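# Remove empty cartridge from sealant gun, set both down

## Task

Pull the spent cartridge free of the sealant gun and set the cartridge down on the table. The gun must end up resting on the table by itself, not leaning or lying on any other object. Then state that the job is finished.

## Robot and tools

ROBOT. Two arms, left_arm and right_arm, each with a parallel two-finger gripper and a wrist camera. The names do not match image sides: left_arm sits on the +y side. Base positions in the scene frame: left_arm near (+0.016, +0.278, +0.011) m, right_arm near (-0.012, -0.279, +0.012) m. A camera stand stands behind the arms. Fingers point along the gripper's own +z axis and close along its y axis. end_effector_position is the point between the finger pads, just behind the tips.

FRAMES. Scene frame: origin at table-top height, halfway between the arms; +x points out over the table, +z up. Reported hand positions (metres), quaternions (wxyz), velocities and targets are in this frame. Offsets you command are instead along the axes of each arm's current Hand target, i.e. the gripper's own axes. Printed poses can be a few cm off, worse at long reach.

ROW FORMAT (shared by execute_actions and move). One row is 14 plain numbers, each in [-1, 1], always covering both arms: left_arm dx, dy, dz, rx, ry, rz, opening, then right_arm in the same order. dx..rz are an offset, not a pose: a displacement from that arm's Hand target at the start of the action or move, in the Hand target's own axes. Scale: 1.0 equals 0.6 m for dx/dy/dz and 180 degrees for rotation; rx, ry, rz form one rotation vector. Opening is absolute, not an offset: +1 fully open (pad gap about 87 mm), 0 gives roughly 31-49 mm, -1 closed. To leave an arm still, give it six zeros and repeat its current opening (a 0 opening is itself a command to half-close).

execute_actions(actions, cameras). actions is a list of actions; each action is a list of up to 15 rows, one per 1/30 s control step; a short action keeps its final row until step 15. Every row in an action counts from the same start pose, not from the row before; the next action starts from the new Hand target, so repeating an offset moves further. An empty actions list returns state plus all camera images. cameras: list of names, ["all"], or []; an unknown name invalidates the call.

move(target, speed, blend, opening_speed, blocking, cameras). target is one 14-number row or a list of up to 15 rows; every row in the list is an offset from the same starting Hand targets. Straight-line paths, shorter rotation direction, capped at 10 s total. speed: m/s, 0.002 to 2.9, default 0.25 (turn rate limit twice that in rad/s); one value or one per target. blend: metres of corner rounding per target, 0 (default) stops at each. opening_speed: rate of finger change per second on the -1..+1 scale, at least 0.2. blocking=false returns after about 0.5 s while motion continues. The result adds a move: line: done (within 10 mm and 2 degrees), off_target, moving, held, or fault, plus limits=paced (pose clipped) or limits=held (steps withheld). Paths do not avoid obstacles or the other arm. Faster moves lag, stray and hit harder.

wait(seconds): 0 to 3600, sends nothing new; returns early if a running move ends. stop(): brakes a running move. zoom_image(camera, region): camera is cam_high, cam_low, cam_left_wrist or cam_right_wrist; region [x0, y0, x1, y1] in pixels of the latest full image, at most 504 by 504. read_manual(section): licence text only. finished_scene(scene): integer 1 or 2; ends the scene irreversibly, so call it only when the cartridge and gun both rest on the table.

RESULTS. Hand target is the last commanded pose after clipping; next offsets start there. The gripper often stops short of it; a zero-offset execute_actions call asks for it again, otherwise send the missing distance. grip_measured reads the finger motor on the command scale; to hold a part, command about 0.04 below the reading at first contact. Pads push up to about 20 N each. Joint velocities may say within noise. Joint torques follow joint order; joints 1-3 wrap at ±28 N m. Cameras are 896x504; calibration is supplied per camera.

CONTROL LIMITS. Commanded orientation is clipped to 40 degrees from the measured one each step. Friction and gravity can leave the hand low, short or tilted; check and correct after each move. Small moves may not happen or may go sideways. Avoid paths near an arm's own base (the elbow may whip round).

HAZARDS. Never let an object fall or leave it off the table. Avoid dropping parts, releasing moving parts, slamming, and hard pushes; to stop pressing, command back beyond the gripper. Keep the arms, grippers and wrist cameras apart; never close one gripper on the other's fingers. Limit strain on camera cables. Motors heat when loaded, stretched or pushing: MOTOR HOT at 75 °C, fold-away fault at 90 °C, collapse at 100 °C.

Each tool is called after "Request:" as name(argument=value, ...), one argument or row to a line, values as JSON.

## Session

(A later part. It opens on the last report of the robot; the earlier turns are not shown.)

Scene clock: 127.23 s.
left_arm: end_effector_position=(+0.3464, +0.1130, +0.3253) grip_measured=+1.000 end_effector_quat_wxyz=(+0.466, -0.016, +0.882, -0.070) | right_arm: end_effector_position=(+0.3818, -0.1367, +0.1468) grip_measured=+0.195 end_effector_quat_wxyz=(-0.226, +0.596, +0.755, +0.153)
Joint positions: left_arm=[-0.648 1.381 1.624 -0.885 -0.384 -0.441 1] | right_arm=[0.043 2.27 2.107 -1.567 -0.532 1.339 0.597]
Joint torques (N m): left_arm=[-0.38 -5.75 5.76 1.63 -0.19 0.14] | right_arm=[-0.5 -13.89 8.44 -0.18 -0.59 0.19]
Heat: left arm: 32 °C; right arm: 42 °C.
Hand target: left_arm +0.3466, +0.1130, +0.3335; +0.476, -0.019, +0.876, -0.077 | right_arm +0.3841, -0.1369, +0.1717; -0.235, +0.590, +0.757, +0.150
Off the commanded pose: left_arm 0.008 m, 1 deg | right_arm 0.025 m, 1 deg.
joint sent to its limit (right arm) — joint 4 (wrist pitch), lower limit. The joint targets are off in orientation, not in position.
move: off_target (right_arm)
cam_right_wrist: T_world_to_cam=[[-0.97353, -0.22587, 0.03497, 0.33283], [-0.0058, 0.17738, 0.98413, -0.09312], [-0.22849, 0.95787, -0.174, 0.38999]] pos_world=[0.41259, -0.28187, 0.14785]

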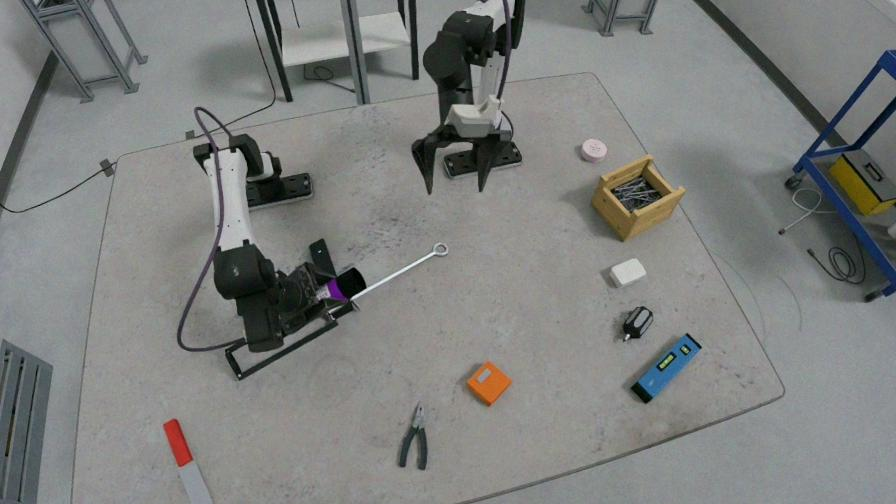

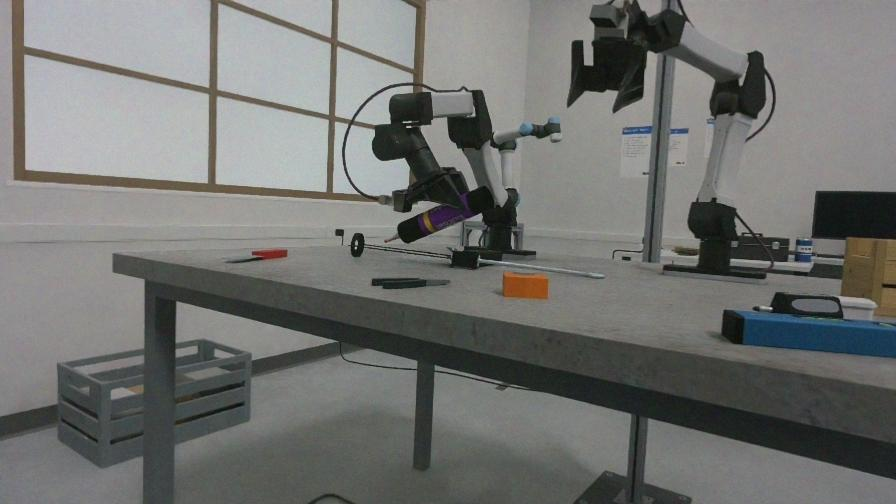

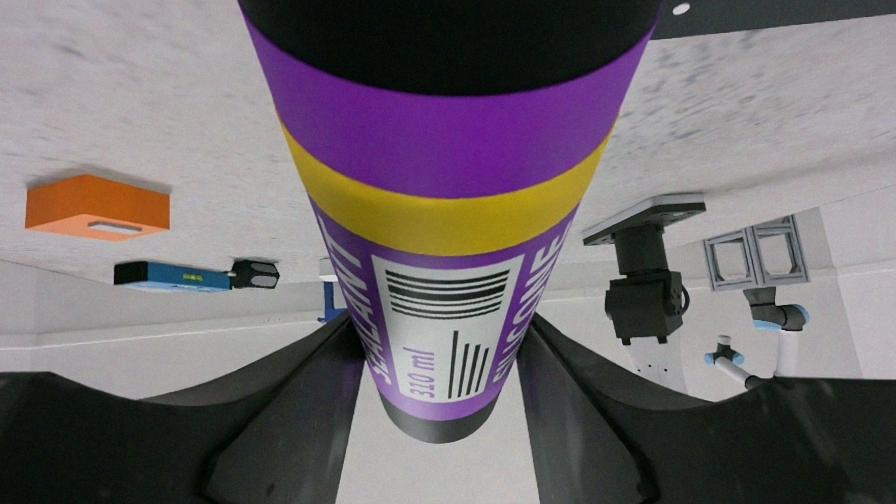

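Request:
move(
  target=[
    [0,0,0,0,0,0,1,0.01,0,-0.01,0,-0.1,0,-0.1],
    [0,0,0,0,0,0,1,0.104,0.135,0.058,0,-0.14,0,-0.1],
    [0,0,0,0,0,0,1,0.04,0.142,0.165,0,-0.165,0,-0.1],
  ],
  speed=[0.12,0.12,0.08],
  blend=0.02,
  cameras=["cam_high","cam_low","cam_right_wrist"],
)

Request:
zoom_image(
  camera="cam_low",
  region=[340, 160, 550, 300],
)

Scene clock: 140.27 s.
left_arm: end_effector_position=(+0.3464, +0.1130, +0.3253) grip_measured=+1.000 end_effector_quat_wxyz=(+0.466, -0.016, +0.882, -0.070) | right_arm: end_effector_position=(+0.4419, -0.0462, +0.1001) grip_measured=+0.195 end_effector_quat_wxyz=(-0.015, +0.613, +0.788, +0.052)
Joint positions: left_arm=[-0.648 1.381 1.624 -0.885 -0.384 -0.441 1] | right_arm=[0.363 2.582 2.659 -1.573 -0.08 1.691 0.597]
Joint torques (N m): left_arm=[-0.28 -5.78 5.72 1.69 -0.17 0.13] | right_arm=[0.49 -10.48 8.51 0.42 0.05 0.18]
Heat: left arm: 32 °C; right arm: 44 °C.
Hand target: left_arm +0.3466, +0.1130, +0.3335; +0.476, -0.019, +0.876, -0.077 | right_arm +0.4439, -0.0450, +0.0968; -0.033, +0.609, +0.793, -0.006
Off the commanded pose: left_arm 0.008 m, 1 deg | right_arm 0.004 m, 7 deg.
joint sent to its limit (right arm) — joint 4 (wrist pitch), lower limit. The joint targets are off in orientation, not in position.
move: off_target (right_arm); blend cut to 0 m at target 1
cam_right_wrist: T_world_to_cam=[[-0.97044, -0.22904, -0.07605, 0.42302], [-0.19613, 0.56486, 0.80154, 0.05749], [-0.14063, 0.79276, -0.59309, 0.30441]] pos_world=[0.4646, -0.17691, 0.16663]

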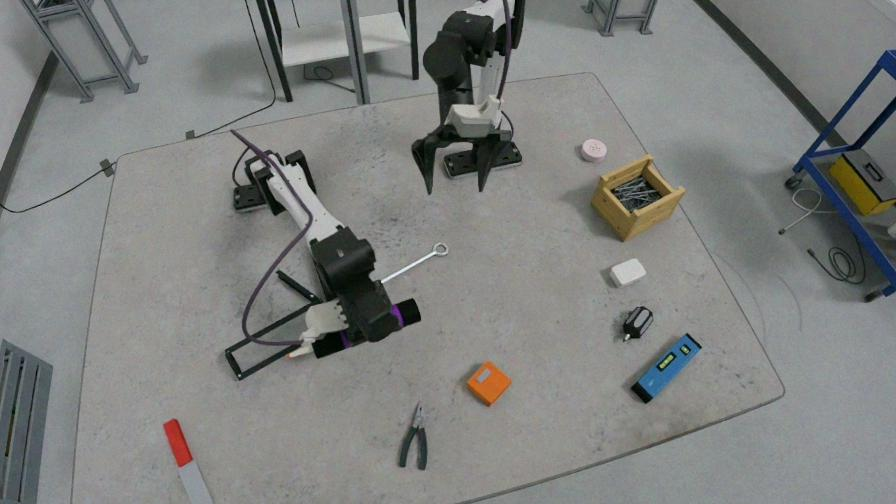

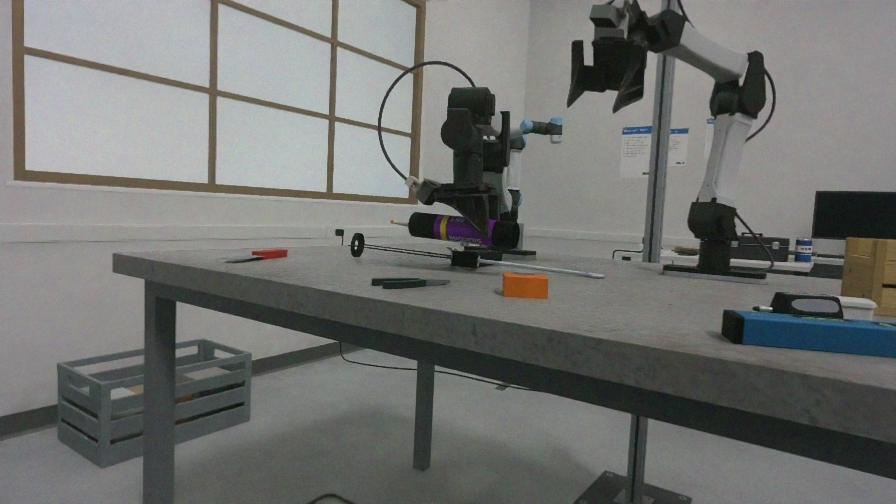

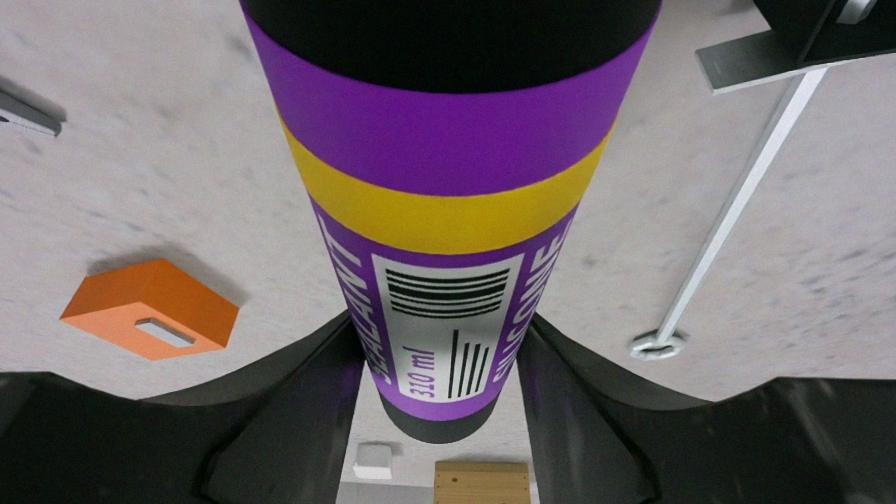

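Scaled by 2.400 from the camera's image (finer frame: 1280x720).

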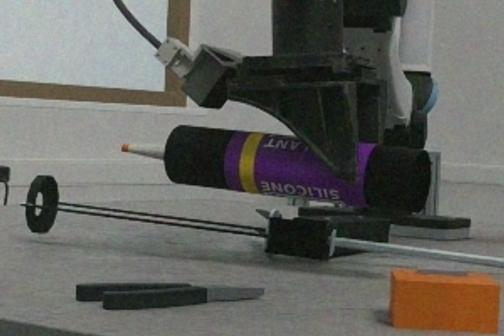

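Request:
move(
  target=[0,0,0,0,0,0,1,0.023,0.04,0.085,0,0,0,-0.1],
  speed=0.07,
  cameras=["cam_high","cam_low"],
)

Request:
zoom_image(
  camera="cam_low",
  region=[340, 160, 550, 300],
)

Scene clock: 145.27 s.
left_arm: end_effector_position=(+0.3464, +0.1130, +0.3253) grip_measured=+1.000 end_effector_quat_wxyz=(+0.466, -0.016, +0.882, -0.070) | right_arm: end_effector_position=(+0.4560, -0.0271, +0.0490) grip_measured=+0.195 end_effector_quat_wxyz=(-0.019, +0.614, +0.788, +0.044)
Joint positions: left_arm=[-0.648 1.381 1.624 -0.885 -0.384 -0.441 1] | right_arm=[0.388 2.781 2.843 -1.574 -0.076 1.718 0.597]
Joint torques (N m): left_arm=[-0.21 -5.65 5.96 1.69 -0.2 0.13] | right_arm=[0.43 -11.1 8.62 0.55 0.05 0.22]
Heat: left arm: 32 °C; right arm: 44 °C.
Hand target: left_arm +0.3466, +0.1130, +0.3335; +0.476, -0.019, +0.876, -0.077 | right_arm +0.4605, -0.0241, +0.0452; -0.033, +0.609, +0.792, -0.007
Off the commanded pose: left_arm 0.008 m, 1 deg | right_arm 0.007 m, 6 deg.
elbow stopped short (right arm): the move would have taken joint 3 (elbow) straighter than the controller allows.
move: off_target (right_arm)

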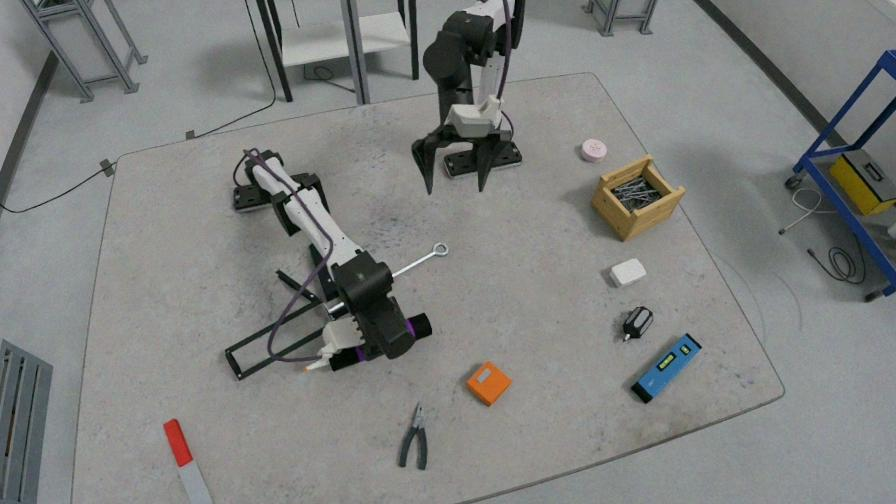

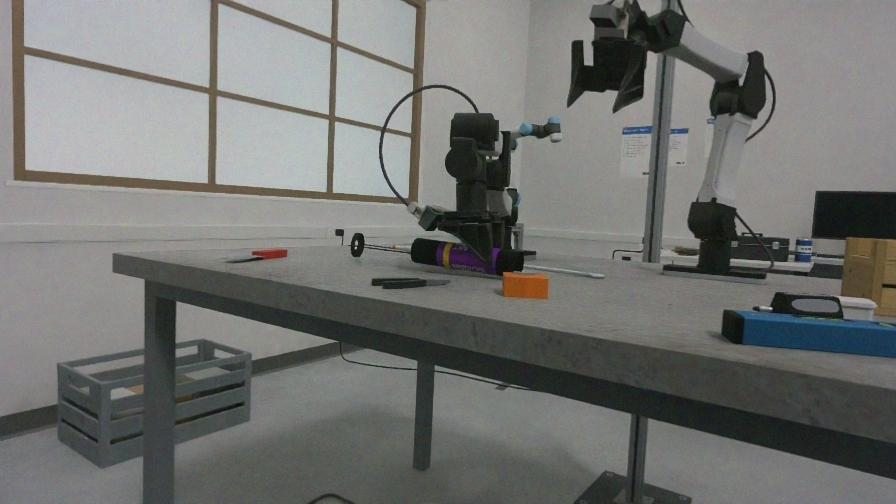

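Scaled by 2.400 from the camera's image (finer frame: 1280x720).

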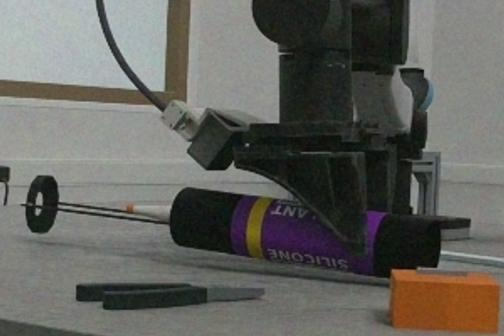

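Request:
move(
  target=[0,0,0,0,0,0,1,0.0,-0.025,0.03,0,0.03,0,-0.05],
  speed=0.04,
  cameras=["cam_high","cam_low"],
)

Request:
zoom_image(
  camera="cam_low",
  region=[340, 160, 550, 300],
)

Scene clock: 151.00 s.
left_arm: end_effector_position=(+0.3464, +0.1130, +0.3253) grip_measured=+1.000 end_effector_quat_wxyz=(+0.466, -0.016, +0.882, -0.070) | right_arm: end_effector_position=(+0.4493, -0.0221, +0.0423) grip_measured=+0.195 end_effector_quat_wxyz=(-0.052, +0.611, +0.789, +0.047)
Joint positions: left_arm=[-0.648 1.381 1.624 -0.885 -0.384 -0.441 1] | right_arm=[0.382 2.79 2.82 -1.572 -0.138 1.704 0.597]
Joint torques (N m): left_arm=[-0.17 -5.65 5.91 1.68 -0.19 0.11] | right_arm=[-0.55 -10.69 5.18 0.33 -0.26 -0.1]
Heat: left arm: 32 °C; right arm: 44 °C.
Hand target: left_arm +0.3466, +0.1130, +0.3335; +0.476, -0.019, +0.876, -0.077 | right_arm +0.4449, -0.0274, +0.0281; -0.070, +0.609, +0.790, +0.022
Off the commanded pose: left_arm 0.008 m, 1 deg | right_arm 0.016 m, 4 deg.
joint sent to its limit (right arm) — joint 4 (wrist pitch), lower limit. The joint targets still meet the commanded pose.
move: off_target (right_arm)

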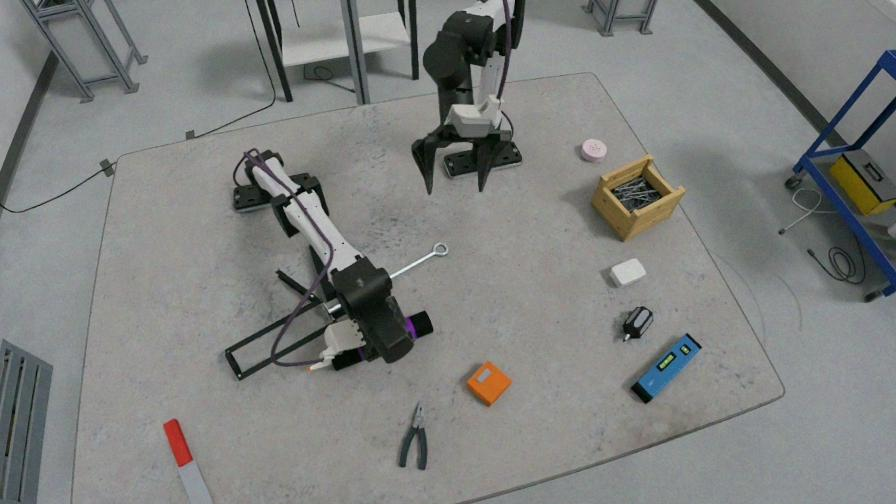

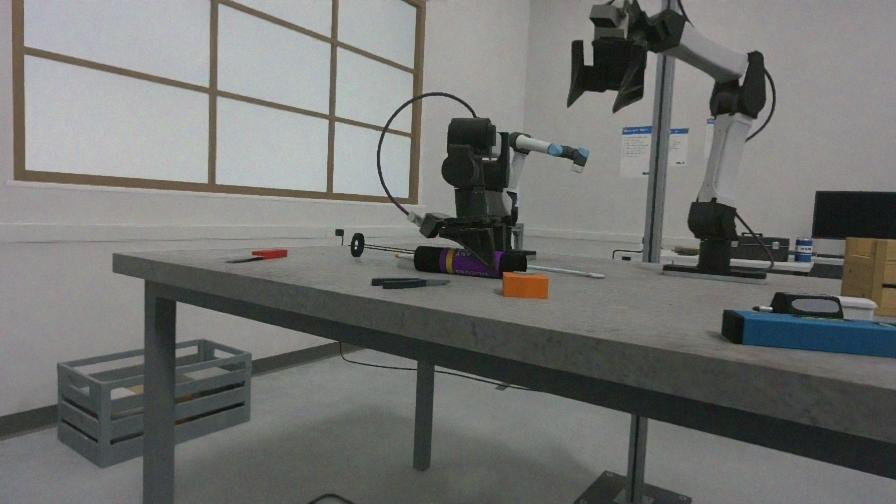

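Scaled by 2.400 from the camera's image (finer frame: 1280x720).

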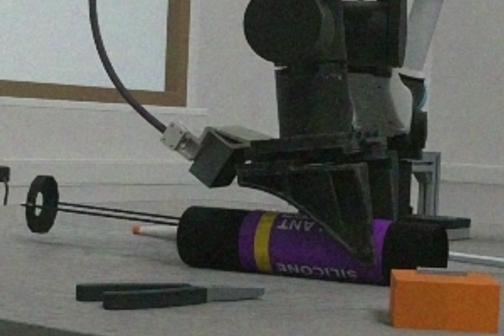

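Request:
move(
  target=[0,0,0,0,0,0,1,0.0,-0.005,0.016,0,0.012,0,-0.05],
  speed=0.04,
  cameras=["cam_low"],
)

Request:
zoom_image(
  camera="cam_low",
  region=[380, 220, 550, 310],
)

Scene clock: 154.83 s.
left_arm: end_effector_position=(+0.3464, +0.1130, +0.3253) grip_measured=+1.000 end_effector_quat_wxyz=(+0.466, -0.016, +0.882, -0.070) | right_arm: end_effector_position=(+0.4479, -0.0212, +0.0398) grip_measured=+0.195 end_effector_quat_wxyz=(-0.080, +0.609, +0.787, +0.059)
Joint positions: left_arm=[-0.648 1.381 1.624 -0.885 -0.384 -0.441 1] | right_arm=[0.365 2.785 2.783 -1.552 -0.199 1.687 0.597]
Joint torques (N m): left_arm=[-0.12 -5.71 5.91 1.7 -0.16 0.14] | right_arm=[-0.09 -10.88 2.97 0.44 0.04 -0.11]
Heat: left arm: 32 °C; right arm: 44 °C.
Hand target: left_arm +0.3466, +0.1130, +0.3335; +0.476, -0.019, +0.876, -0.077 | right_arm +0.4413, -0.0269, +0.0187; -0.085, +0.608, +0.789, +0.034
Off the commanded pose: left_arm 0.008 m, 1 deg | right_arm 0.023 m, 3 deg.
move: off_target (right_arm)

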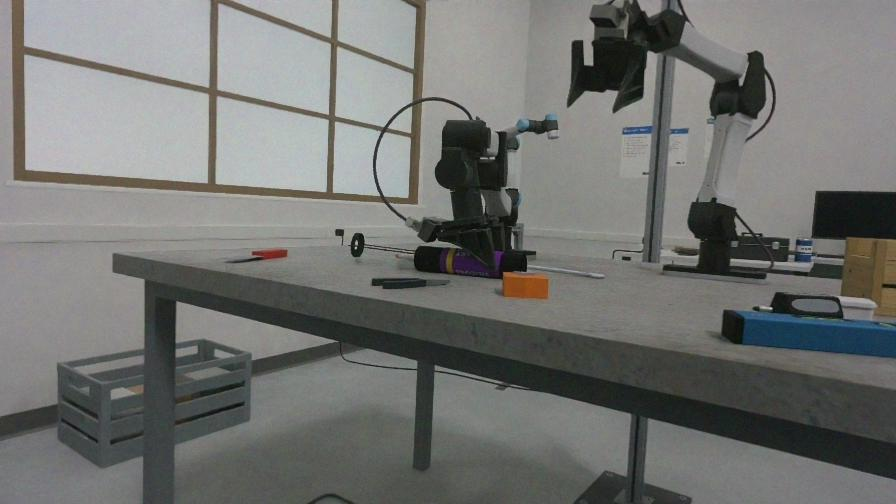

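Scaled by 2.965 from the camera's image (finer frame: 1280x720).

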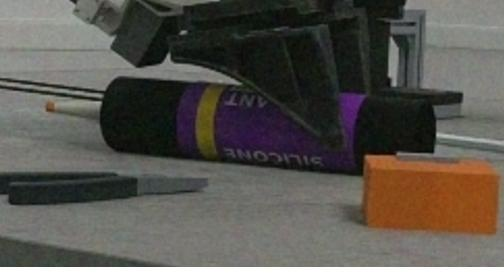

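Request:
move(
  target=[0,0,0,0,0,0,1,0.0,0.005,-0.017,0,0,0,0.3],
  opening_speed=0.2,
)

Request:
move(
  target=[0,0,0,0,0,0,1,0,0,0,0,0,0,0.8],
  opening_speed=0.6,
  cameras=["cam_right_wrist"],
)

Request:
move(
  target=[0,0,0,0,0,0,1,0,0,-0.15,0,0,0,0.8],
  speed=0.1,
  cameras=["cam_high","cam_low"],
)

Request:
zoom_image(
  camera="cam_low",
  region=[340, 210, 620, 310],
)

Scene clock: 160.40 s.
left_arm: end_effector_position=(+0.3464, +0.1130, +0.3253) grip_measured=+1.000 end_effector_quat_wxyz=(+0.466, -0.016, +0.882, -0.070) | right_arm: end_effector_position=(+0.4450, -0.0228, +0.0379) grip_measured=+0.300 end_effector_quat_wxyz=(-0.084, +0.610, +0.786, +0.051)
Joint positions: left_arm=[-0.648 1.381 1.624 -0.885 -0.384 -0.441 1] | right_arm=[0.365 2.793 2.793 -1.57 -0.196 1.687 0.65]
Joint torques (N m): left_arm=[-0.21 -5.96 5.87 1.68 -0.19 0.16] | right_arm=[-0.28 -10.92 8.01 0.2 -0.06 -0.1]
Heat: left arm: 32 °C; right arm: 43 °C.
Hand target: left_arm +0.3466, +0.1130, +0.3335; +0.476, -0.019, +0.876, -0.077 | right_arm +0.4451, -0.0278, +0.0285; -0.085, +0.608, +0.789, +0.034
Off the commanded pose: left_arm 0.008 m, 1 deg | right_arm 0.011 m, 2 deg.
joint sent to its limit (right arm) — joint 4 (wrist pitch), lower limit. The joint targets still meet the commanded pose.
move: off_target (right_arm)

Scene clock: 161.53 s.
left_arm: end_effector_position=(+0.3464, +0.1130, +0.3253) grip_measured=+1.000 end_effector_quat_wxyz=(+0.466, -0.016, +0.882, -0.070) | right_arm: end_effector_position=(+0.4449, -0.0228, +0.0379) grip_measured=+0.800 end_effector_quat_wxyz=(-0.084, +0.610, +0.786, +0.051)
Joint positions: left_arm=[-0.648 1.381 1.624 -0.885 -0.384 -0.441 1] | right_arm=[0.365 2.793 2.793 -1.57 -0.196 1.687 0.9]
Joint torques (N m): left_arm=[-0.38 -5.72 5.76 1.67 -0.17 0.13] | right_arm=[-0.4 -10.8 7.88 0.22 -0.04 -0.03]
Heat: left arm: 32 °C; right arm: 43 °C.
Hand target: left_arm +0.3466, +0.1130, +0.3335; +0.476, -0.019, +0.876, -0.077 | right_arm +0.4451, -0.0278, +0.0285; -0.085, +0.608, +0.789, +0.034
Off the commanded pose: left_arm 0.008 m, 1 deg | right_arm 0.011 m, 2 deg.
joint sent to its limit (right arm) — joint 4 (wrist pitch), lower limit. The joint targets still meet the commanded pose.
move: done
cam_right_wrist: T_world_to_cam=[[-0.97145, -0.23694, 0.01228, 0.42345], [-0.10981, 0.49488, 0.862, 0.0524], [-0.21031, 0.83604, -0.50677, 0.27808]] pos_world=[0.4756, -0.15809, 0.09056]

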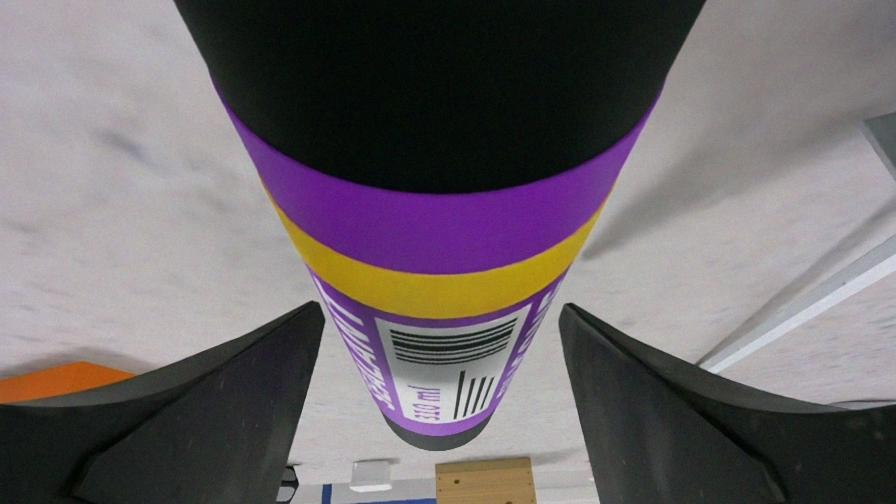

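Scene clock: 163.03 s.
left_arm: end_effector_position=(+0.3464, +0.1130, +0.3253) grip_measured=+1.000 end_effector_quat_wxyz=(+0.466, -0.016, +0.882, -0.070) | right_arm: end_effector_position=(+0.4544, -0.0377, +0.0995) grip_measured=+0.800 end_effector_quat_wxyz=(-0.055, +0.618, +0.778, +0.095)
Joint positions: left_arm=[-0.648 1.381 1.624 -0.885 -0.384 -0.441 1] | right_arm=[0.332 2.649 2.753 -1.571 -0.196 1.687 0.9]
Joint torques (N m): left_arm=[-0.18 -5.81 5.72 1.66 -0.19 0.14] | right_arm=[-0.72 -15.56 5.18 0.42 -0.2 0.04]
Heat: left arm: 32 °C; right arm: 44 °C.
Hand target: left_arm +0.3466, +0.1130, +0.3335; +0.476, -0.019, +0.876, -0.077 | right_arm +0.4535, -0.0420, +0.1170; -0.085, +0.608, +0.788, +0.034
Off the commanded pose: left_arm 0.008 m, 1 deg | right_arm 0.018 m, 8 deg.
joint sent to its limit (right arm) — joint 4 (wrist pitch), lower limit. The joint targets are off in orientation, not in position.
move: off_target (right_arm)

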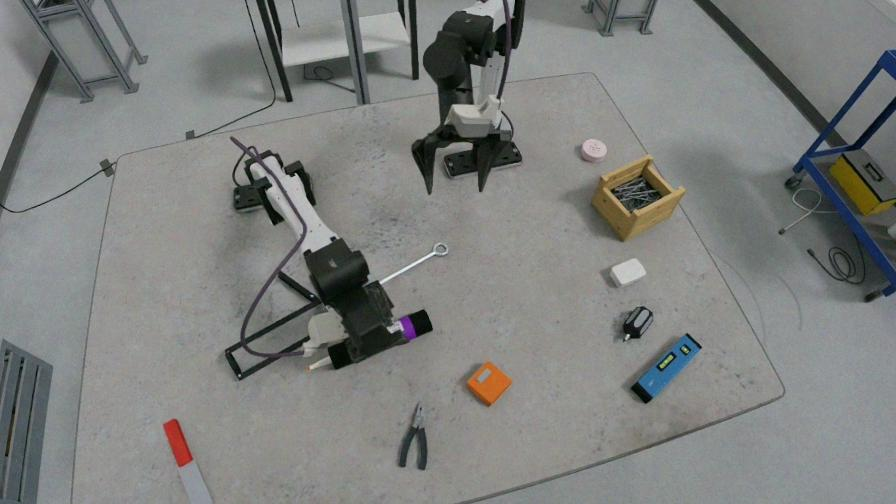

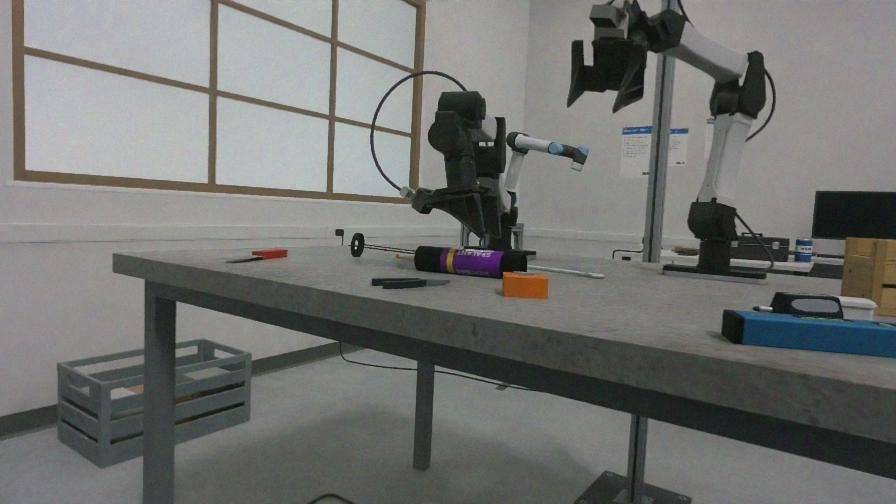

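Scaled by 1.800 from the camera's image (finer frame: 1280x720).

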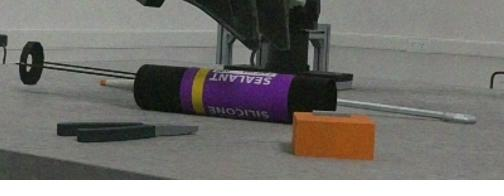

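I am done: the cartridge is on the table, and so is the gun.

Request:
finished_scene(
  scene=2,
)

The scene is finished: the task was done.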